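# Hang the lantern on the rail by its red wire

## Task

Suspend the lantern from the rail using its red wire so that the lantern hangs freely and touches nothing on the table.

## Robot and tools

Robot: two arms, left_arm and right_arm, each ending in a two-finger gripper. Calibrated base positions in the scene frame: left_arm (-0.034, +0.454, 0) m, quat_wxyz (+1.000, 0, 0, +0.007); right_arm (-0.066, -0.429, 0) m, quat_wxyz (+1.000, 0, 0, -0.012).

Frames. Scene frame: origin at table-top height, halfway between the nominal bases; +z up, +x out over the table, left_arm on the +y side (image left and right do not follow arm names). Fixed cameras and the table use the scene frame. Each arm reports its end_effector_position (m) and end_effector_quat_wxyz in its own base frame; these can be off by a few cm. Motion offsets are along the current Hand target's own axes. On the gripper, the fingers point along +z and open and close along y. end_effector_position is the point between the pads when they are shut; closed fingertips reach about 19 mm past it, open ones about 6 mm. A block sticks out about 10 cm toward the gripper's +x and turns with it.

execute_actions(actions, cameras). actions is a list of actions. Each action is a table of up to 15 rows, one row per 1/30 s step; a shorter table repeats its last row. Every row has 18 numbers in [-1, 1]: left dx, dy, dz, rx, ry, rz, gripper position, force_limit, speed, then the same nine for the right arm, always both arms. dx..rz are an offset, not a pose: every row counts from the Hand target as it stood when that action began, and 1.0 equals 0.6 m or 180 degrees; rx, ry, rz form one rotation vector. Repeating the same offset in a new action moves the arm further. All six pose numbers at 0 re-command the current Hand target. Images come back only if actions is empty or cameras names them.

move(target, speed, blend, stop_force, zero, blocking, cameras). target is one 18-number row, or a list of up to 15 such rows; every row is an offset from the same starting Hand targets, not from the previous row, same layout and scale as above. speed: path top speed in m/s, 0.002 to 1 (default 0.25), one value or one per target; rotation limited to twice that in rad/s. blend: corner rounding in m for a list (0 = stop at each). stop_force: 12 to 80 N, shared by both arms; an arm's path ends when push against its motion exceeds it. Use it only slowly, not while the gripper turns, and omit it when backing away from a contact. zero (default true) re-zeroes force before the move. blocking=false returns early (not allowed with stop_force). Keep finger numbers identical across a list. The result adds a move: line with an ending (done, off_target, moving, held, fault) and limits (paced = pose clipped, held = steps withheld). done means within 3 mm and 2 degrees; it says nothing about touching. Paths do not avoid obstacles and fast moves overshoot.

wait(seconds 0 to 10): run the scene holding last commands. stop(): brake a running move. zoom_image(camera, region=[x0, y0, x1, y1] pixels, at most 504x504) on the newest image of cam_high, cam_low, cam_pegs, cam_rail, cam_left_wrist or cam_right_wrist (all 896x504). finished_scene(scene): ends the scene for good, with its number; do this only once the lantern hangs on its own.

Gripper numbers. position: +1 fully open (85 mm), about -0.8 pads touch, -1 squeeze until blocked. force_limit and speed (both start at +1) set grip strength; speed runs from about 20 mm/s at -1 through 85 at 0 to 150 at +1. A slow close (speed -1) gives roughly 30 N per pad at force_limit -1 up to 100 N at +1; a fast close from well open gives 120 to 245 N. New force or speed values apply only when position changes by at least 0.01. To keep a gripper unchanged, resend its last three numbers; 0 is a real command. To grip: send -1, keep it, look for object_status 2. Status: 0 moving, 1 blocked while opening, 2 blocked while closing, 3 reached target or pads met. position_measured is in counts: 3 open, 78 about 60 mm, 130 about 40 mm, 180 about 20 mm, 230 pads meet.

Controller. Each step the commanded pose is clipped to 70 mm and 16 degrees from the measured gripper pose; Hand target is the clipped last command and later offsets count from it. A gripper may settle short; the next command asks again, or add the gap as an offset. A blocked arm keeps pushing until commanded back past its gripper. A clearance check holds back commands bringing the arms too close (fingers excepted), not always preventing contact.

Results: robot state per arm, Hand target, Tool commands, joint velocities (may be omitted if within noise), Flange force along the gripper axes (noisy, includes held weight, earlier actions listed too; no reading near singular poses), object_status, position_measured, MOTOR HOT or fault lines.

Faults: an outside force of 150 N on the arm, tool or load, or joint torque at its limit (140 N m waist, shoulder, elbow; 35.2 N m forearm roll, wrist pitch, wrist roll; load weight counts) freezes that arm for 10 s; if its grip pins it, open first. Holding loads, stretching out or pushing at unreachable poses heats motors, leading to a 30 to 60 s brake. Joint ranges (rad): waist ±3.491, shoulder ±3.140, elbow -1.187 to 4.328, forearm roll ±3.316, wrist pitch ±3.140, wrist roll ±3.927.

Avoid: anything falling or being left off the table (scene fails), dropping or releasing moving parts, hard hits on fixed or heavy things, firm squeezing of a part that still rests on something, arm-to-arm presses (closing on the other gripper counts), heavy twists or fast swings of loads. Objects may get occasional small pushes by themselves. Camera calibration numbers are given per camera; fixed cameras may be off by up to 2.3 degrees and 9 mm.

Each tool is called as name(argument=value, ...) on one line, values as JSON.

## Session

execute_actions(actions=[])

Scene clock: 0.00 s.
left_arm: end_effector_position=(+0.3079, +0.1606, +0.2329) position_measured=3 object_status=3 end_effector_quat_wxyz=(-0.538, +0.678, +0.288, +0.409) | right_arm: end_effector_position=(+0.6134, -0.2616, +0.3482) position_measured=3 object_status=3 end_effector_quat_wxyz=(+0.556, +0.532, -0.429, +0.473)
Joint positions: left_arm=[-0.46 -0.071 -0.624 -1.386 -1.704 -1.516] | right_arm=[0.08 0.538 -0.241 1.579 -1.656 0.982]
Joint velocities: within noise
Flange force (N): no reading
Hand target: left_arm +0.3079, +0.1606, +0.2329; -0.538, +0.678, +0.288, +0.409 | right_arm +0.6134, -0.2616, +0.3482; +0.556, +0.532, -0.429, +0.473
Tool commands: left_gripper/position=+1.0 left_gripper/force_limit=+1.0 left_gripper/speed=+1.0 right_gripper/position=+1.0 right_gripper/force_limit=+1.0 right_gripper/speed=+1.0
camera_calibration:
cam_left_wrist: T_world_to_cam=[[0.834994, -0.269453, -0.47977, -0.0961855], [-0.543428, -0.266854, -0.795911, 0.417868], [0.0864322, 0.925302, -0.369251, 0.0428], [0, 0, 0, 1]] pos_world=[0.303696, 0.0459896, 0.302243]
cam_right_wrist: T_world_to_cam=[[-0.979563, -0.00801871, 0.200979, 0.532048], [-0.194786, 0.286952, -0.937932, 0.534495], [-0.0501501, -0.957911, -0.282649, 0.00550134], [0, 0, 0, 1]] pos_world=[0.625563, -0.143838, 0.395945]

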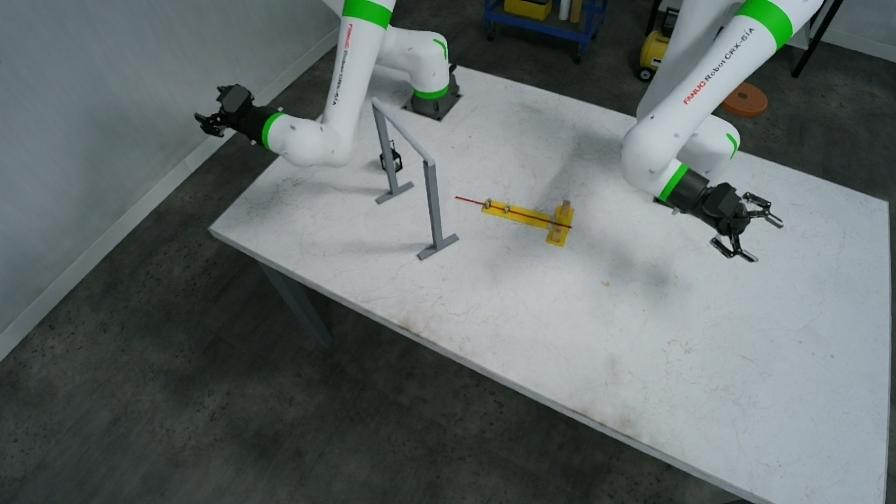

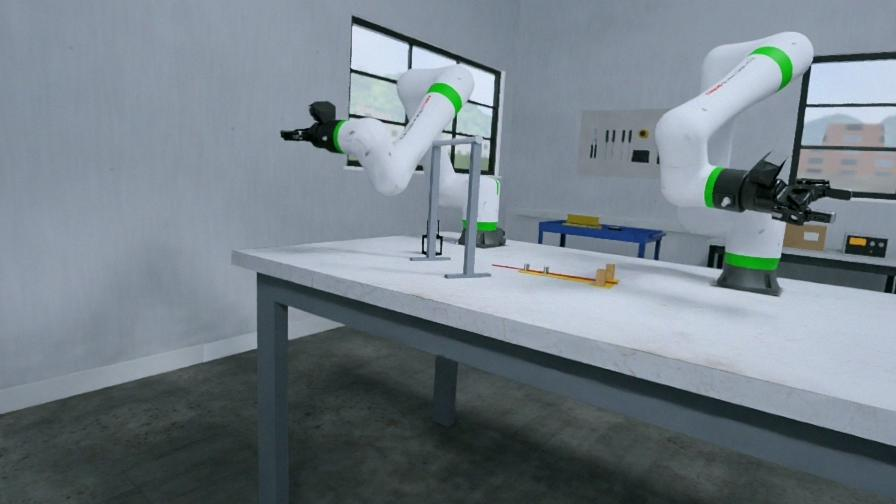

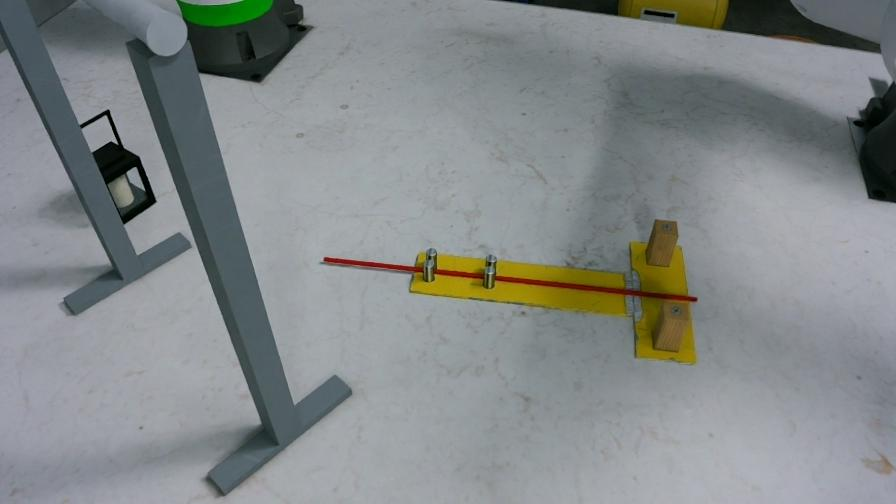

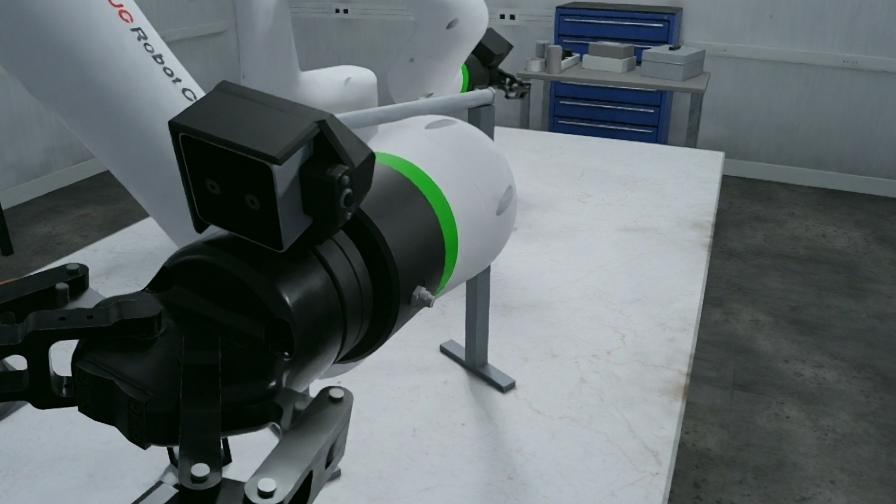

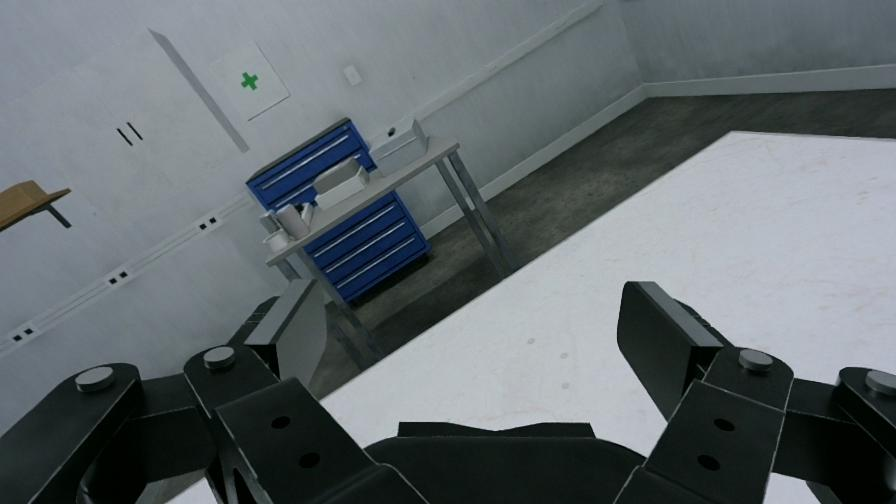

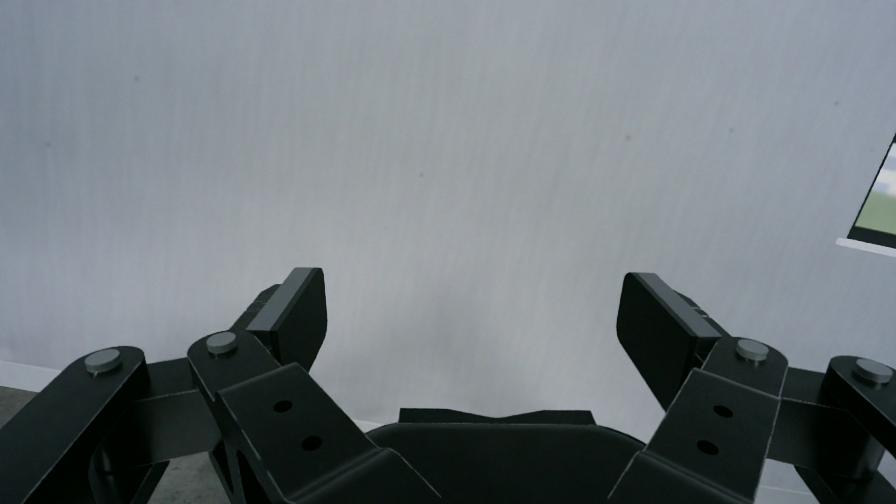

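move(target=[[0.0265,0,-0.4488,-0.0297,-0.4859,-0.2346,-0.08,0,0,0.0012,0.5267,-0.1935,0.0782,-0.5148,0.0177,-0.8,0,0],[-0.05,0.06,-0.55,-0.0297,-0.4859,-0.2346,-0.08,0,0,-0.137,0.5697,-0.7885,-0.3758,-0.4418,0.4228,-0.8,0,0],[-0.2134,0.1651,-0.702,-0.0962,-0.6255,-0.2281,-0.08,0,0,-0.434,0.4153,-0.991,-0.3758,-0.4418,0.4228,-0.8,0,0]], speed=0.4, blend=0.04, cameras=["all"])

Scene clock: 51.90 s.
left_arm: end_effector_position=(+0.2951, +0.1030, +0.2411) position_measured=139 object_status=3 end_effector_quat_wxyz=(-0.440, +0.717, +0.424, +0.335) | right_arm: end_effector_position=(+0.5766, -0.2487, +0.3551) position_measured=229 object_status=0 end_effector_quat_wxyz=(+0.503, +0.580, -0.475, +0.430)
Joint positions: left_arm=[-0.425 -0.17 -0.442 -1.099 -1.737 -1.583] | right_arm=[0.146 0.394 -0.283 1.395 -1.59 1.061]
Flange force (N): left_arm=[1.1 0.4 1.6] | right_arm=[3.7 0.0 4.8]
Flange force when the fault began (N): right_arm=[3.4 -1.3 9.8]
Hand target: left_arm +0.2951, +0.1030, +0.2411; -0.440, +0.717, +0.424, +0.335 (not the last commanded pose) | right_arm +0.5766, -0.2487, +0.3551; +0.503, +0.580, -0.475, +0.430 (not the last commanded pose)
Tool commands: left_gripper/position=-0.08 left_gripper/force_limit=+0.0 left_gripper/speed=+0.0 right_gripper/position=-0.796078 right_gripper/force_limit=+0.003922 right_gripper/speed=+0.003922
Off the commanded pose: left_arm 0.397 m, 100 deg | right_arm 0.672 m, 123 deg.
FORCE FAULT: contact force on the right arm reached its limit, and that arm stopped. The contact can be on any part of that arm, not only on its tool. That arm's remaining commands of this call were not run. That arm is still stopped at the end of this call. That arm stays stopped for about 9 more seconds. Until then a move that you send moves the other arm only, and its call returns only when the move has ended. Once the stop has ended, the next robot result says so. If the stop ends while you think or write, that arm runs what you send next, counted from a new Hand target: where the arm stands when the stop ends. While its stop runs, that arm takes no new command, but its gripper still runs the gripper command that each later call begins with. Until it ends, the stop uses up actions while you think or wait. An arm that is not stopped still takes commands.
move: fault (right_arm), off_target (left_arm; braked at the fault stop of right_arm); path passed 0 of 3 targets
camera_calibration:
cam_left_wrist: T_world_to_cam=[[0.907331, -0.26135, -0.329313, -0.155562], [-0.420107, -0.59371, -0.686308, 0.372813], [-0.0161497, 0.761055, -0.648486, 0.214702], [0, 0, 0, 1]] pos_world=[0.301234, 0.0172866, 0.343867]
cam_right_wrist: T_world_to_cam=[[-0.98103, -0.0407983, 0.189512, 0.491459], [-0.186787, 0.460491, -0.86779, 0.543833], [-0.0518643, -0.886726, -0.459376, 0.0994362], [0, 0, 0, 1]] pos_world=[0.588874, -0.142207, 0.424474]

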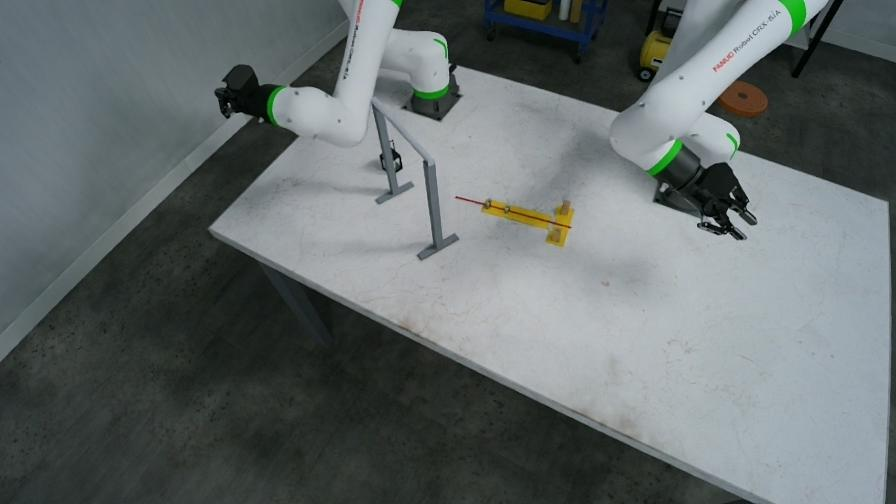

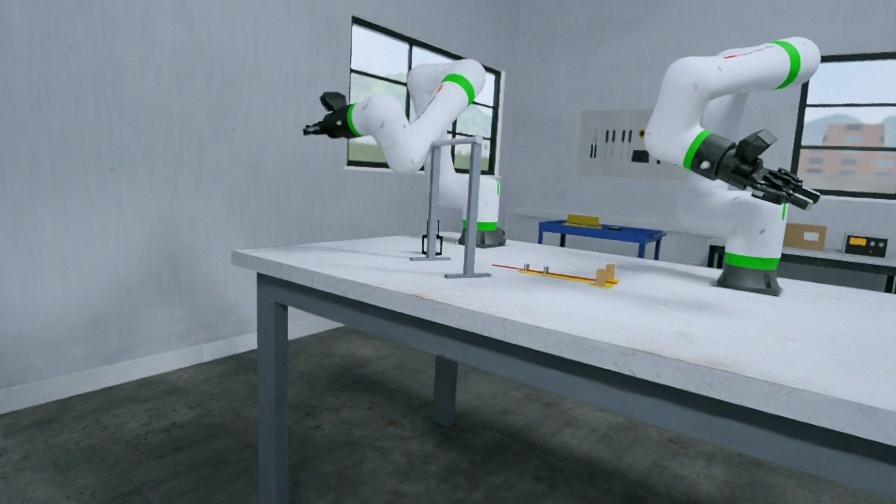

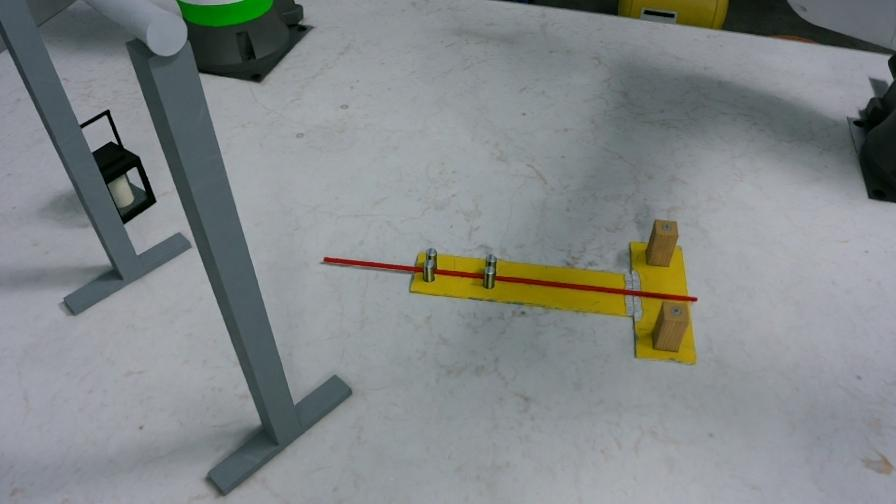

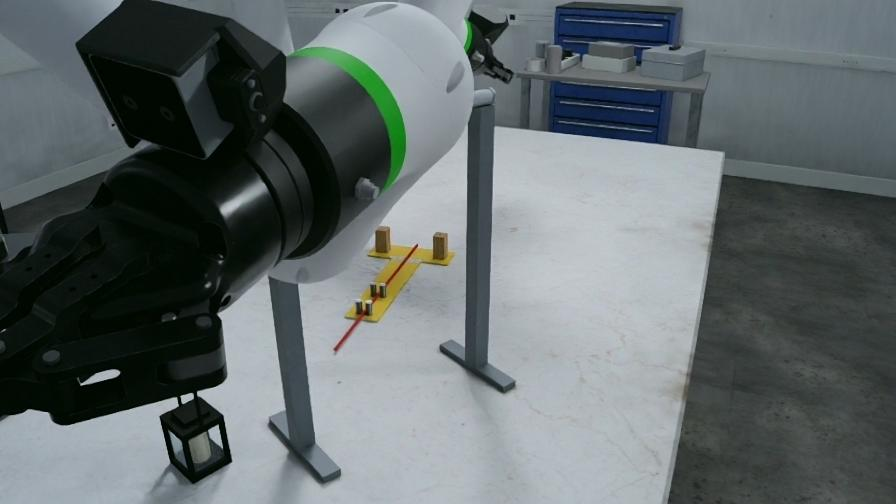

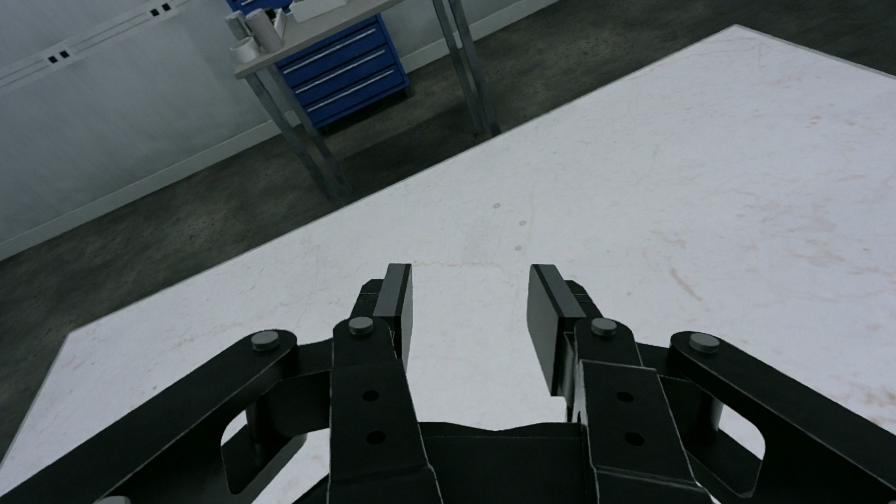

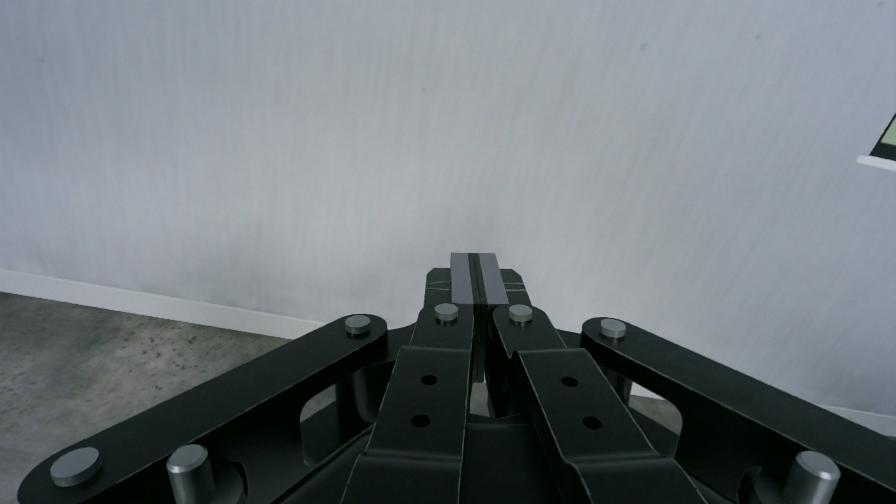

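move(target=[[-0.0961,0.001,-0.3362,-0.0229,-0.3786,-0.1827,-0.08,0,0,0,0,0,0,0,0,-0.8,0,0],[-0.4296,0.1234,-0.489,-0.0732,-0.5224,-0.1724,-0.08,0,0,0,0,0,0,0,0,-0.8,0,0]], speed=0.4, blend=0.04, cameras=["cam_left_wrist","cam_pegs","cam_rail"])

zoom_image(camera="cam_pegs", region=[520, 60, 800, 380])

Scene clock: 72.03 s.
left_arm: end_effector_position=(+0.2230, -0.2648, +0.1088) position_measured=139 object_status=3 end_effector_quat_wxyz=(+0.174, +0.647, +0.727, -0.153) | right_arm: end_effector_position=(+0.5766, -0.2487, +0.3551) position_measured=229 object_status=3 end_effector_quat_wxyz=(+0.503, +0.580, -0.475, +0.430)
Joint positions: left_arm=[-0.067 -0.484 -1.017 0.548 -1.017 -1.677] | right_arm=[0.146 0.394 -0.283 1.395 -1.59 1.061]
Flange force (N): left_arm=[4.5 -0.2 -2.2] | right_arm=[4.1 -0.6 4.2]
Hand target: left_arm +0.2230, -0.2648, +0.1088; +0.174, +0.647, +0.727, -0.153 | right_arm +0.5766, -0.2487, +0.3551; +0.503, +0.580, -0.475, +0.430
Off the commanded pose: left_arm 0.000 m, 0 deg | right_arm 0.000 m, 0 deg.
FORCE FAULT, CONTINUED: the right arm's stop, for the force fault that an earlier result reported, is over. The rest of the stop counts as 18 of the actions that you can send in this scene. The stop ended before this call began, so that arm ran this call's commands, counted from a new Hand target: where the arm stood when the stop ended.
move: done; blend cut to 0 m at target 1; limits=paced
camera_calibration:
cam_left_wrist: T_world_to_cam=[[0.990664, 0.136098, 0.00787457, -0.17988], [0.0895308, -0.693087, 0.715273, -0.259126], [0.102805, -0.70789, -0.698801, -0.00244036], [0, 0, 0, 1]] pos_world=[0.201652, -0.156843, 0.185057]
Images, in order (width x height): cam_pegs 896x504, cam_rail 896x504, cam_left_wrist 896x504.

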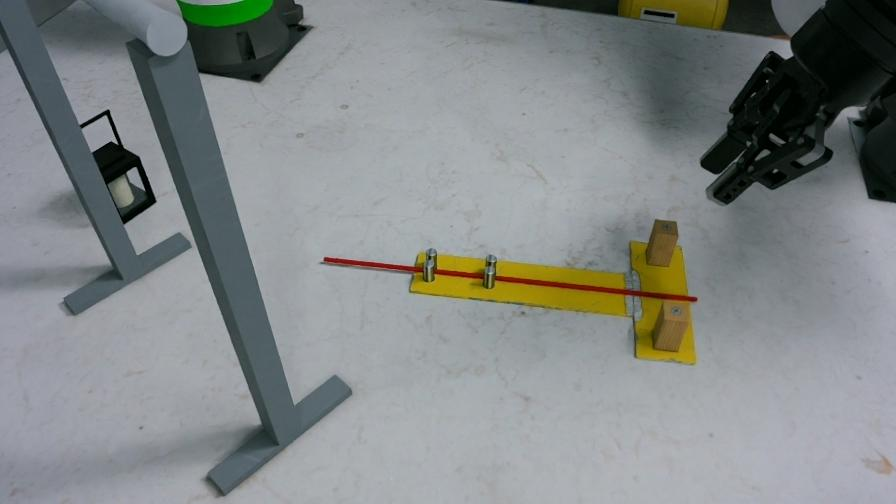

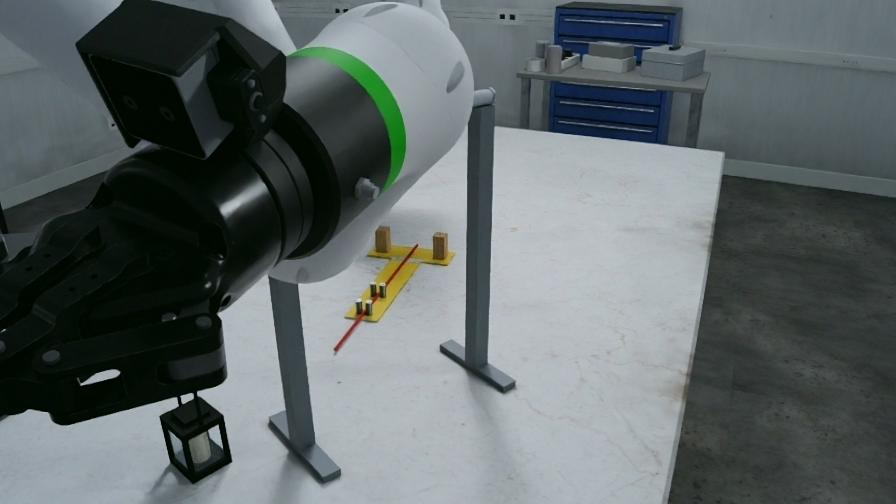

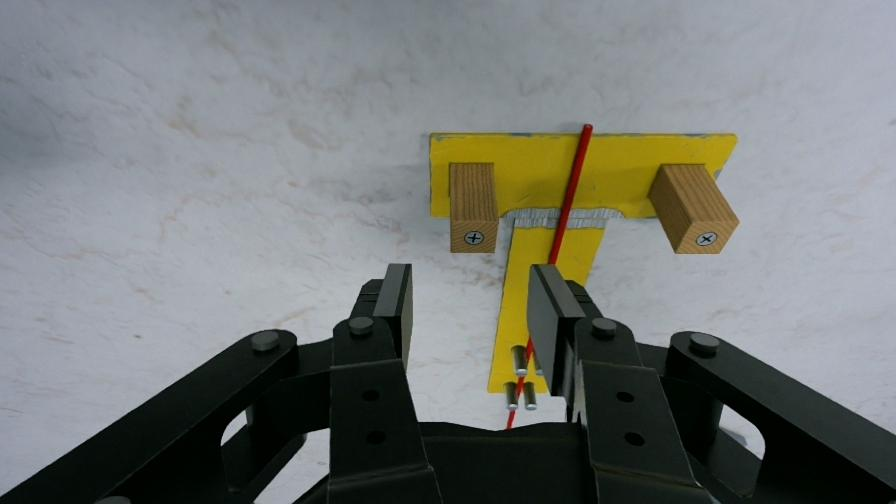

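Scaled by 1.575.

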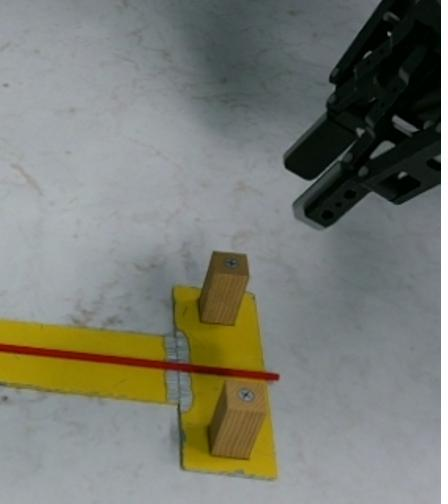

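move(target=[[0,0,0.06,0,0,0,-0.08,0,0,0.1135,0.0232,0.12,0,0,0,-0.8,0,0],[0,0.002,0.13,0,0,0,-0.08,0,0,0.3381,0.2316,0.0338,0,0,0,-0.8,0,0]], speed=0.15, blend=0.01, cameras=["cam_high","cam_rail"])

Scene clock: 79.73 s.
left_arm: end_effector_position=(+0.2285, -0.2996, +0.0392) position_measured=139 object_status=3 end_effector_quat_wxyz=(+0.174, +0.647, +0.727, -0.153) | right_arm: end_effector_position=(+0.4764, -0.2988, +0.5750) position_measured=229 object_status=3 end_effector_quat_wxyz=(+0.503, +0.580, -0.475, +0.430)
Joint positions: left_arm=[-0.273 -0.256 -1.1 0.732 -0.673 -1.752] | right_arm=[0.059 0.052 -0.197 1.441 -1.577 1.496]
Flange force (N): left_arm=[1.9 0.6 -2.1] | right_arm=[4.6 -0.2 4.6]
Hand target: left_arm +0.2285, -0.2996, +0.0392; +0.174, +0.647, +0.727, -0.153 | right_arm +0.4764, -0.2988, +0.5750; +0.503, +0.580, -0.475, +0.430
Off the commanded pose: left_arm 0.000 m, 0 deg | right_arm 0.000 m, 0 deg.
move: done
Images, in order (width x height): cam_high 896x504, cam_rail 896x504.

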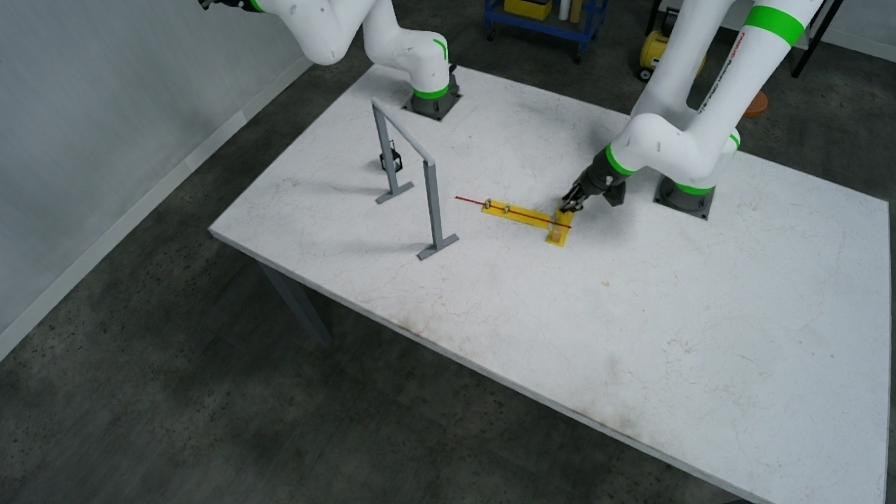

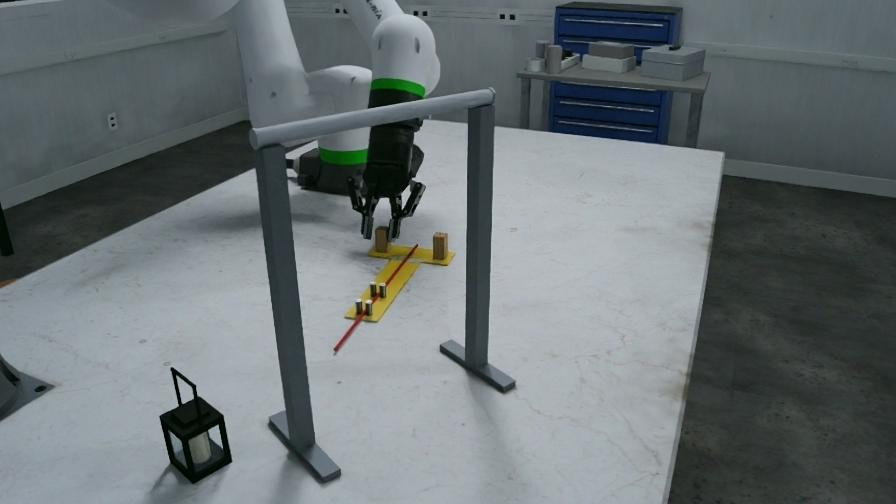

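move(target=[[0,0,0,0,0,0,-1,0,-1,-0.2515,0.333,-0.2343,0.068,-0.4555,0.0152,-0.8,0,0],[0,0,0,0,0,0,-1,0,-1,-0.577,0.2628,-0.747,-0.3347,-0.3915,0.4515,-0.8,0,0]], speed=0.4, blend=0.05, cameras=["cam_high","cam_rail","cam_left_wrist","cam_right_wrist"])

Scene clock: 91.90 s.
left_arm: end_effector_position=(+0.2285, -0.2996, +0.0392) position_measured=182 object_status=2 end_effector_quat_wxyz=(+0.174, +0.647, +0.727, -0.153) | right_arm: end_effector_position=(+0.2501, +0.1801, +0.3199) position_measured=229 object_status=3 end_effector_quat_wxyz=(+0.000, +0.000, +1.000, +0.000)
Joint positions: left_arm=[-0.273 -0.256 -1.1 0.732 -0.673 -1.752] | right_arm=[1.06 -0.364 -0.215 0.001 -1.72 -1.06]
Flange force (N): left_arm=[-2.5 0.5 -14.5] | right_arm=[-9.9 -5.2 -3.5]
Hand target: left_arm +0.2285, -0.2996, +0.0392; +0.174, +0.647, +0.727, -0.153 | right_arm +0.2501, +0.1801, +0.3199; +0.000, +0.000, +1.000, +0.000
Off the commanded pose: left_arm 0.000 m, 0 deg | right_arm 0.000 m, 0 deg.
move: done; blend cut to 0 m at target 1
camera_calibration:
cam_left_wrist: T_world_to_cam=[[0.990664, 0.136098, 0.00787457, -0.179946], [0.0895308, -0.693087, 0.715273, -0.233946], [0.102805, -0.70789, -0.698801, -0.0762666], [0, 0, 0, 1]] pos_world=[0.207052, -0.191643, 0.115457]
cam_right_wrist: T_world_to_cam=[[-0.0151155, 0.999878, 0.00392635, -0.174251], [0.935185, 0.0127477, 0.353929, -0.33608], [0.353836, 0.00902169, -0.935264, 0.336046], [0, 0, 0, 1]] pos_world=[0.192758, 0.175483, 0.433924]
Images, in order (width x height): cam_high 896x504, cam_rail 896x504, cam_left_wrist 896x504, cam_right_wrist 896x504.

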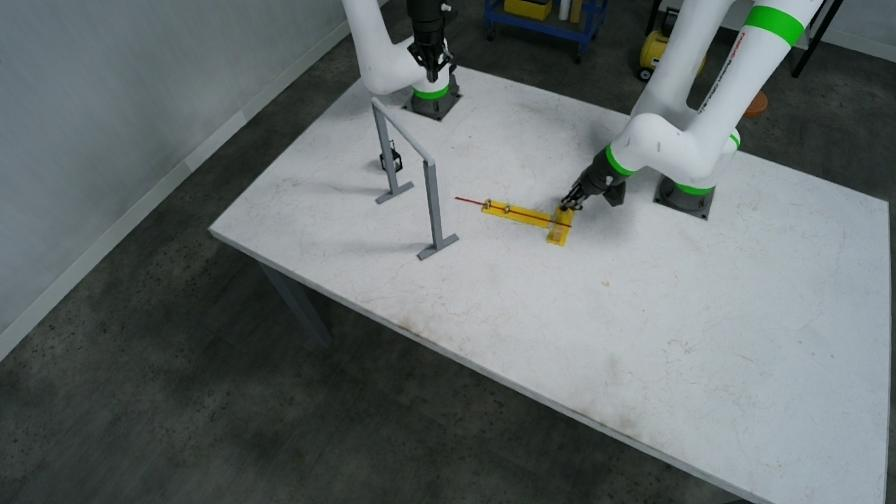

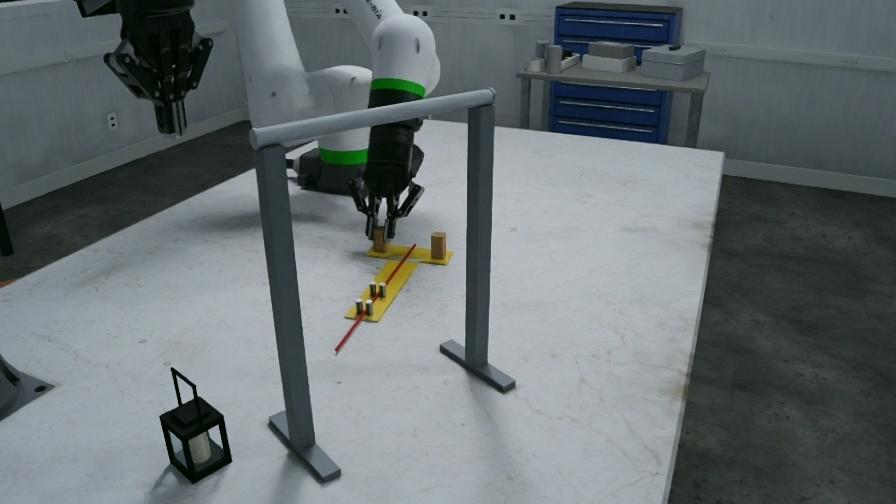

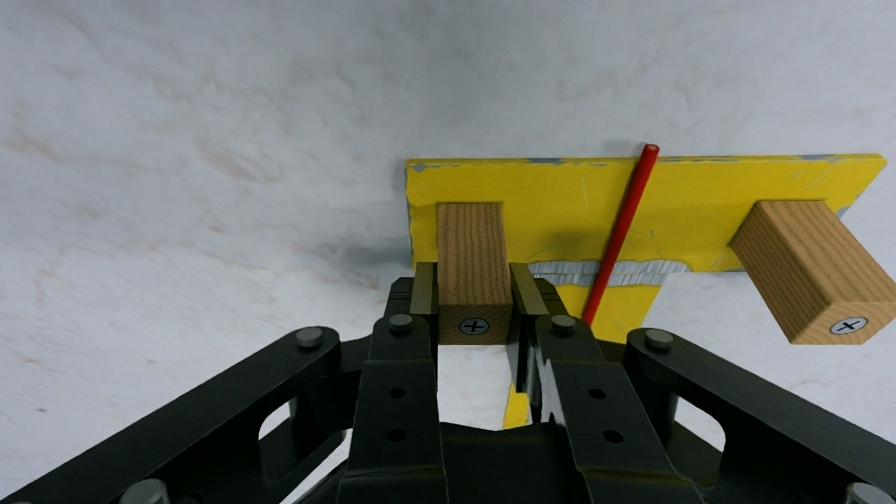

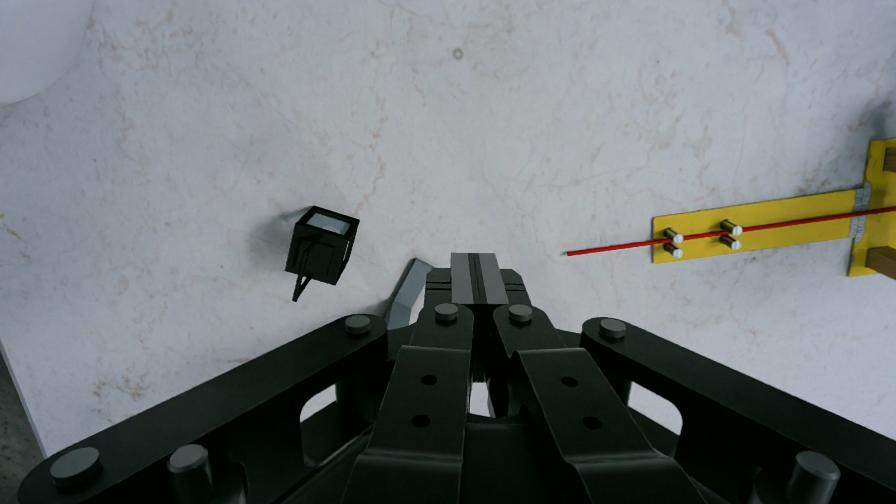

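move(target=[[0,0,0,0,0,0,-1,0,-1,-0.1132,0.2548,0.3665,0,0,0,-0.8,0,0],[0,0,0,0,0,0,-1,0,-1,-0.1132,0.2548,0.4987,0,0,0,-0.8,0,0]], speed=[0.3,0.08], cameras=["cam_right_wrist"])

Scene clock: 103.60 s.
left_arm: end_effector_position=(+0.2285, -0.2996, +0.0392) position_measured=182 object_status=2 end_effector_quat_wxyz=(+0.174, +0.647, +0.727, -0.153) | right_arm: end_effector_position=(+0.3183, +0.3330, +0.0208) position_measured=229 object_status=3 end_effector_quat_wxyz=(+0.000, +0.000, +1.000, +0.000)
Joint positions: left_arm=[-0.273 -0.256 -1.1 0.732 -0.673 -1.752] | right_arm=[1.094 0.228 -0.396 0.001 -0.946 -1.095]
Flange force (N): left_arm=[-2.0 0.3 -15.0] | right_arm=[-6.2 -2.7 -3.3]
Hand target: left_arm +0.2285, -0.2996, +0.0392; +0.174, +0.647, +0.727, -0.153 | right_arm +0.3184, +0.3330, +0.0208; +0.000, +0.000, +1.000, +0.000
Off the commanded pose: left_arm 0.000 m, 0 deg | right_arm 0.000 m, 0 deg.
move: done
camera_calibration:
cam_right_wrist: T_world_to_cam=[[-0.0151158, 0.999878, 0.00392789, -0.324928], [0.935218, 0.0127483, 0.353842, -0.295945], [0.353748, 0.00902203, -0.935297, 0.0308245], [0, 0, 0, 1]] pos_world=[0.260958, 0.328383, 0.134824]
Images, in order (width x height): cam_right_wrist 896x504.

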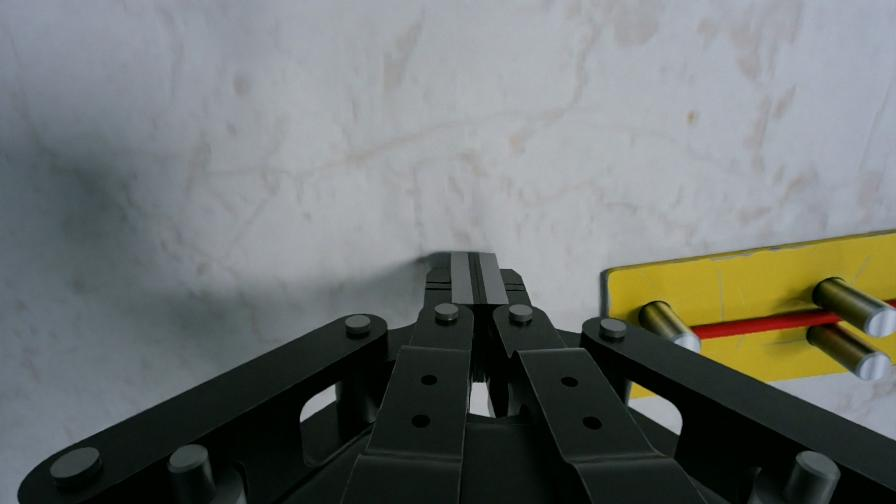

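move(target=[[0,0,0,0,0,0,-1,0,-1,-0.0125,0.0035,0,0,0,0,-0.8,0,0],[0,0,0,0,0,0,-1,0,-1,-0.0303,-0.0012,0,0,0,0,-0.8,0,0],[0,0,0,0,0,0,-1,0,-1,-0.0668,-0.0007,0,0,0,0,-0.8,0,0],[0,0,0,0,0,0,-1,0,-1,-0.1012,0.0122,0,0,0,0,-0.8,0,0],[0,0,0,0,0,0,-1,0,-1,-0.1288,0.036,0,0,0,0,-0.8,0,0],[0,0,0,0,0,0,-1,0,-1,-0.1468,0.0678,0,0,0,0,-0.8,0,0],[0,0,0,0,0,0,-1,0,-1,-0.1528,0.104,0,0,0,0,-0.8,0,0],[0,0,0,0,0,0,-1,0,-1,-0.1462,0.1398,0,0,0,0,-0.8,0,0],[0,0,0,0,0,0,-1,0,-1,-0.1238,0.1755,0,0,0,0,-0.8,0,0]], speed=0.05, blend=0.004, cameras=["cam_right_wrist","cam_pegs"])

Scene clock: 112.97 s.
left_arm: end_effector_position=(+0.2285, -0.2996, +0.0392) position_measured=182 object_status=2 end_effector_quat_wxyz=(+0.174, +0.647, +0.727, -0.153) | right_arm: end_effector_position=(+0.3926, +0.4383, +0.0208) position_measured=229 object_status=3 end_effector_quat_wxyz=(+0.000, +0.000, +1.000, +0.000)
Joint positions: left_arm=[-0.273 -0.256 -1.1 0.732 -0.673 -1.752] | right_arm=[1.063 0.506 -0.006 0.001 -1.059 -1.064]
Flange force (N): left_arm=[-0.2 1.3 -17.3] | right_arm=[-8.1 -5.5 -5.4]
Hand target: left_arm +0.2285, -0.2996, +0.0392; +0.174, +0.647, +0.727, -0.153 | right_arm +0.3926, +0.4383, +0.0208; +0.000, +0.000, +1.000, +0.000
Off the commanded pose: left_arm 0.000 m, 0 deg | right_arm 0.000 m, 0 deg.
move: done; blend cut to 0.0039 m at target 1
camera_calibration:
cam_right_wrist: T_world_to_cam=[[-0.0151161, 0.999878, 0.00392776, -0.429092], [0.935218, 0.0127486, 0.353842, -0.366774], [0.353748, 0.00902203, -0.935297, 0.00359095], [0, 0, 0, 1]] pos_world=[0.335258, 0.433683, 0.134824]
Images, in order (width x height): cam_pegs 896x504, cam_right_wrist 896x504.

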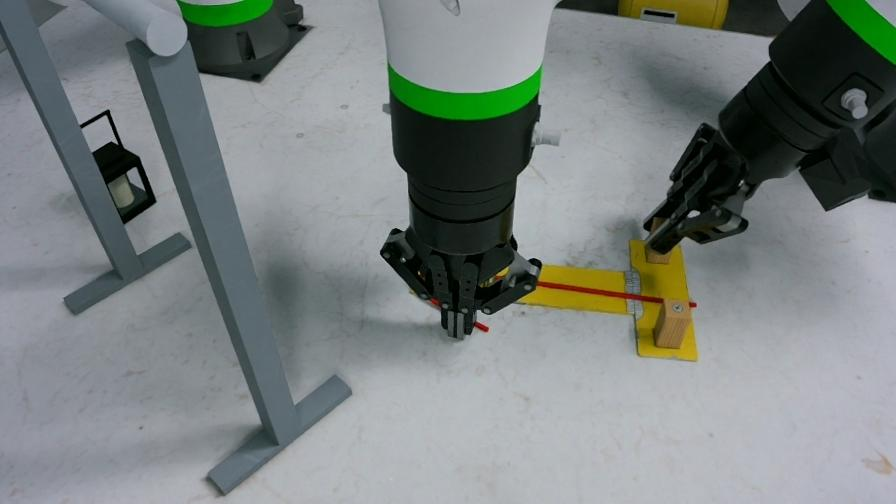

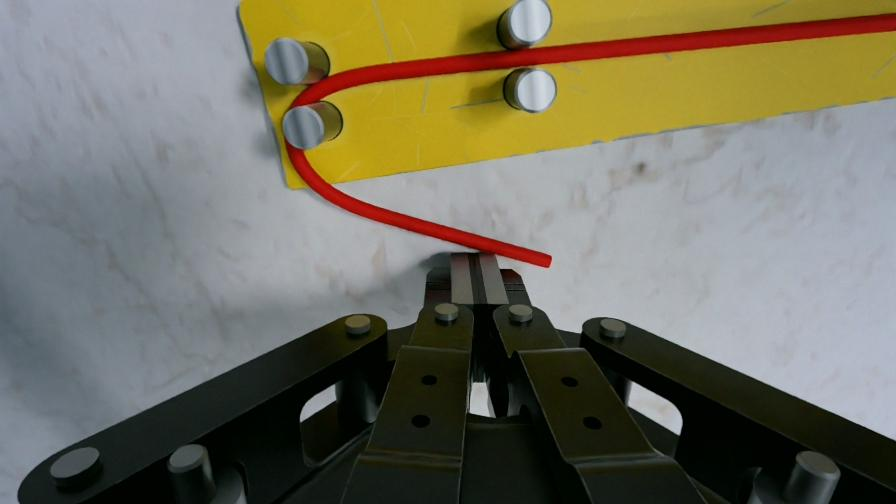

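move(target=[[0,0,0,0,0,0,-1,0,-1,-0.03,0,0,0,0,0,-0.8,0,0],[0,0,0,0,0,0,-1,0,-1,-0.03,0,-0.1,0,0,0,-0.8,0,0],[0,0,0,0,0,0,-1,0,-1,0.122,0.1362,-0.0487,0,0,-0.539,-0.461,0,0]], speed=0.3, blend=[0.003,0.02,0], cameras=["cam_right_wrist","cam_pegs"])

Scene clock: 123.60 s.
left_arm: end_effector_position=(+0.2285, -0.2996, +0.0392) position_measured=182 object_status=2 end_effector_quat_wxyz=(+0.174, +0.647, +0.727, -0.153) | right_arm: end_effector_position=(+0.3194, +0.5200, +0.0500) position_measured=187 object_status=0 end_effector_quat_wxyz=(+0.000, +0.749, -0.663, +0.000)
Joint positions: left_arm=[-0.273 -0.256 -1.1 0.732 -0.673 -1.752] | right_arm=[1.235 0.523 0.096 0.001 -1.144 0.458]
Flange force (N): left_arm=[-3.1 1.3 -10.8] | right_arm=[1.4 -5.4 -2.6]
Hand target: left_arm +0.2285, -0.2996, +0.0392; +0.174, +0.647, +0.727, -0.153 | right_arm +0.3194, +0.5200, +0.0500; +0.000, +0.749, -0.663, +0.000
Off the commanded pose: left_arm 0.000 m, 0 deg | right_arm 0.000 m, 0 deg.
move: done
camera_calibration:
cam_right_wrist: T_world_to_cam=[[-0.990534, -0.137233, 0.00296568, 0.390807], [-0.127365, 0.926935, 0.352943, -0.445623], [-0.0511846, 0.349225, -0.93564, 0.00854626], [0, 0, 0, 1]] pos_world=[0.330789, 0.463711, 0.164117]
Images, in order (width x height): cam_pegs 896x504, cam_right_wrist 896x504.

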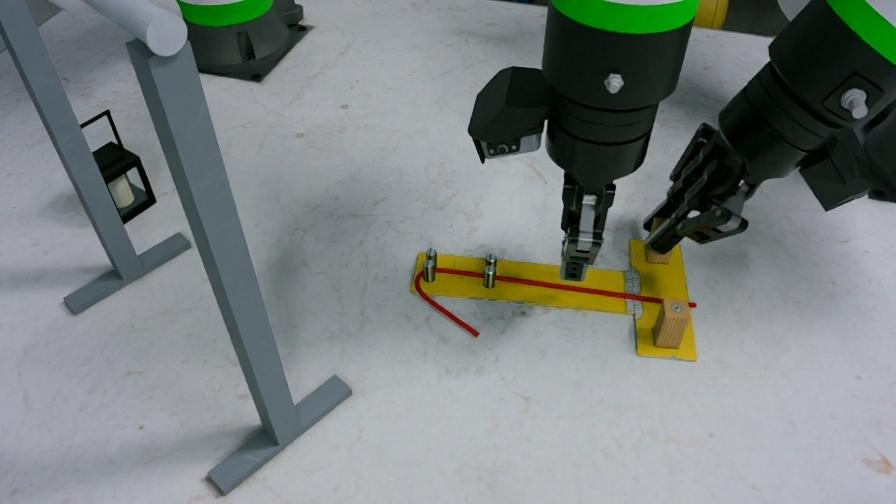

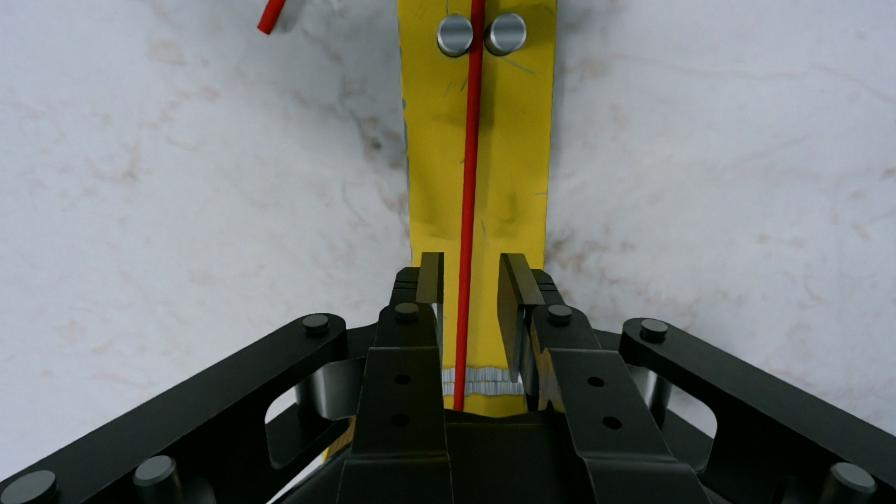

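move(target=[[0,0,0,0,0,0,-1,0,-1,0,-0.001,0.0432,0,0,0,-0.461,0,0],[0,0,0,0,0,0,-1,0,-1,0,-0.001,0.0432,0,0,0,-1,-0.5,-0.5],[0,0,0,0,0,0,-1,0,-1,0.0767,-0.001,0.0432,0,0,0,-1,-0.5,-0.5],[0,0,0,0,0,0,-1,0,-1,0.0767,-0.001,0.0432,0,0,0,-0.461,0,0],[0,0,0,0,0,0,-1,0,-1,0.01,-0.001,0.0432,0,0,0,-0.461,0,0]], speed=[0.05,0.05,0.05,0.08,0.1], cameras=["cam_right_wrist","cam_pegs","cam_left_wrist"])

Scene clock: 132.20 s.
left_arm: end_effector_position=(+0.2285, -0.2996, +0.0392) position_measured=182 object_status=2 end_effector_quat_wxyz=(+0.174, +0.647, +0.727, -0.153) | right_arm: end_effector_position=(+0.3208, +0.5141, +0.0241) position_measured=187 object_status=3 end_effector_quat_wxyz=(+0.000, +0.749, -0.662, +0.000)
Joint positions: left_arm=[-0.273 -0.256 -1.1 0.732 -0.673 -1.752] | right_arm=[1.23 0.541 0.057 0.001 -1.086 0.463]
Flange force (N): left_arm=[-2.3 2.6 -10.0] | right_arm=[1.9 -5.0 -2.7]
Hand target: left_arm +0.2285, -0.2996, +0.0392; +0.174, +0.647, +0.727, -0.153 | right_arm +0.3208, +0.5141, +0.0241; +0.000, +0.749, -0.663, +0.000
Off the commanded pose: left_arm 0.000 m, 0 deg | right_arm 0.000 m, 0 deg.
move: done
camera_calibration:
cam_left_wrist: T_world_to_cam=[[0.990664, 0.136098, 0.00787457, -0.179946], [0.0895308, -0.693087, 0.715273, -0.233946], [0.102805, -0.70789, -0.698801, -0.0762666], [0, 0, 0, 1]] pos_world=[0.207052, -0.191643, 0.115457]
cam_right_wrist: T_world_to_cam=[[-0.990527, -0.13729, 0.00283802, 0.391503], [-0.127464, 0.926926, 0.352932, -0.430761], [-0.0510847, 0.349227, -0.935645, -0.0136822], [0, 0, 0, 1]] pos_world=[0.332189, 0.457811, 0.138116]
Images, in order (width x height): cam_pegs 896x504, cam_left_wrist 896x504, cam_right_wrist 896x504.

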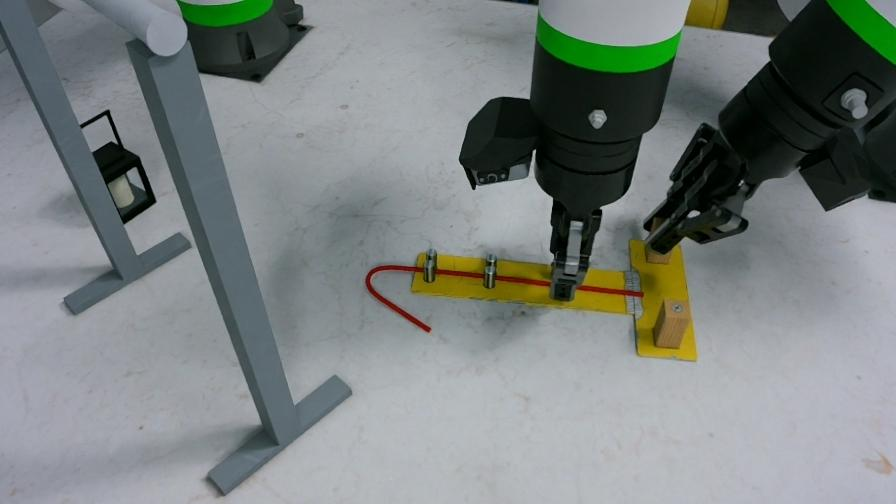

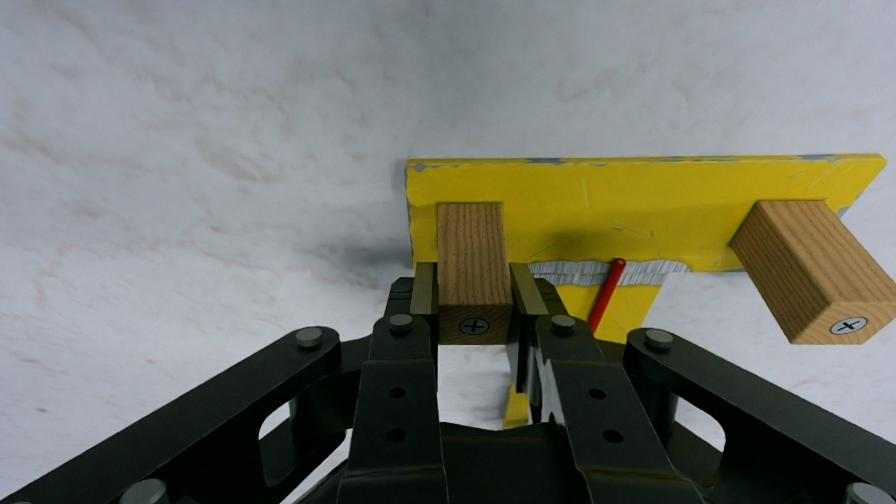

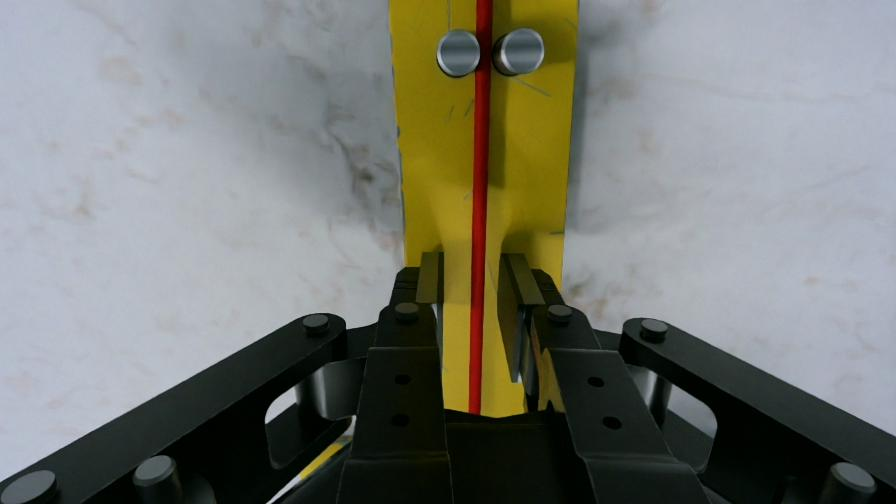

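move(target=[[0.0058,0,0,0,0,0,-0.461,0,0],[0.0058,0,0,0,0,0,-1,-1,-0.5]])



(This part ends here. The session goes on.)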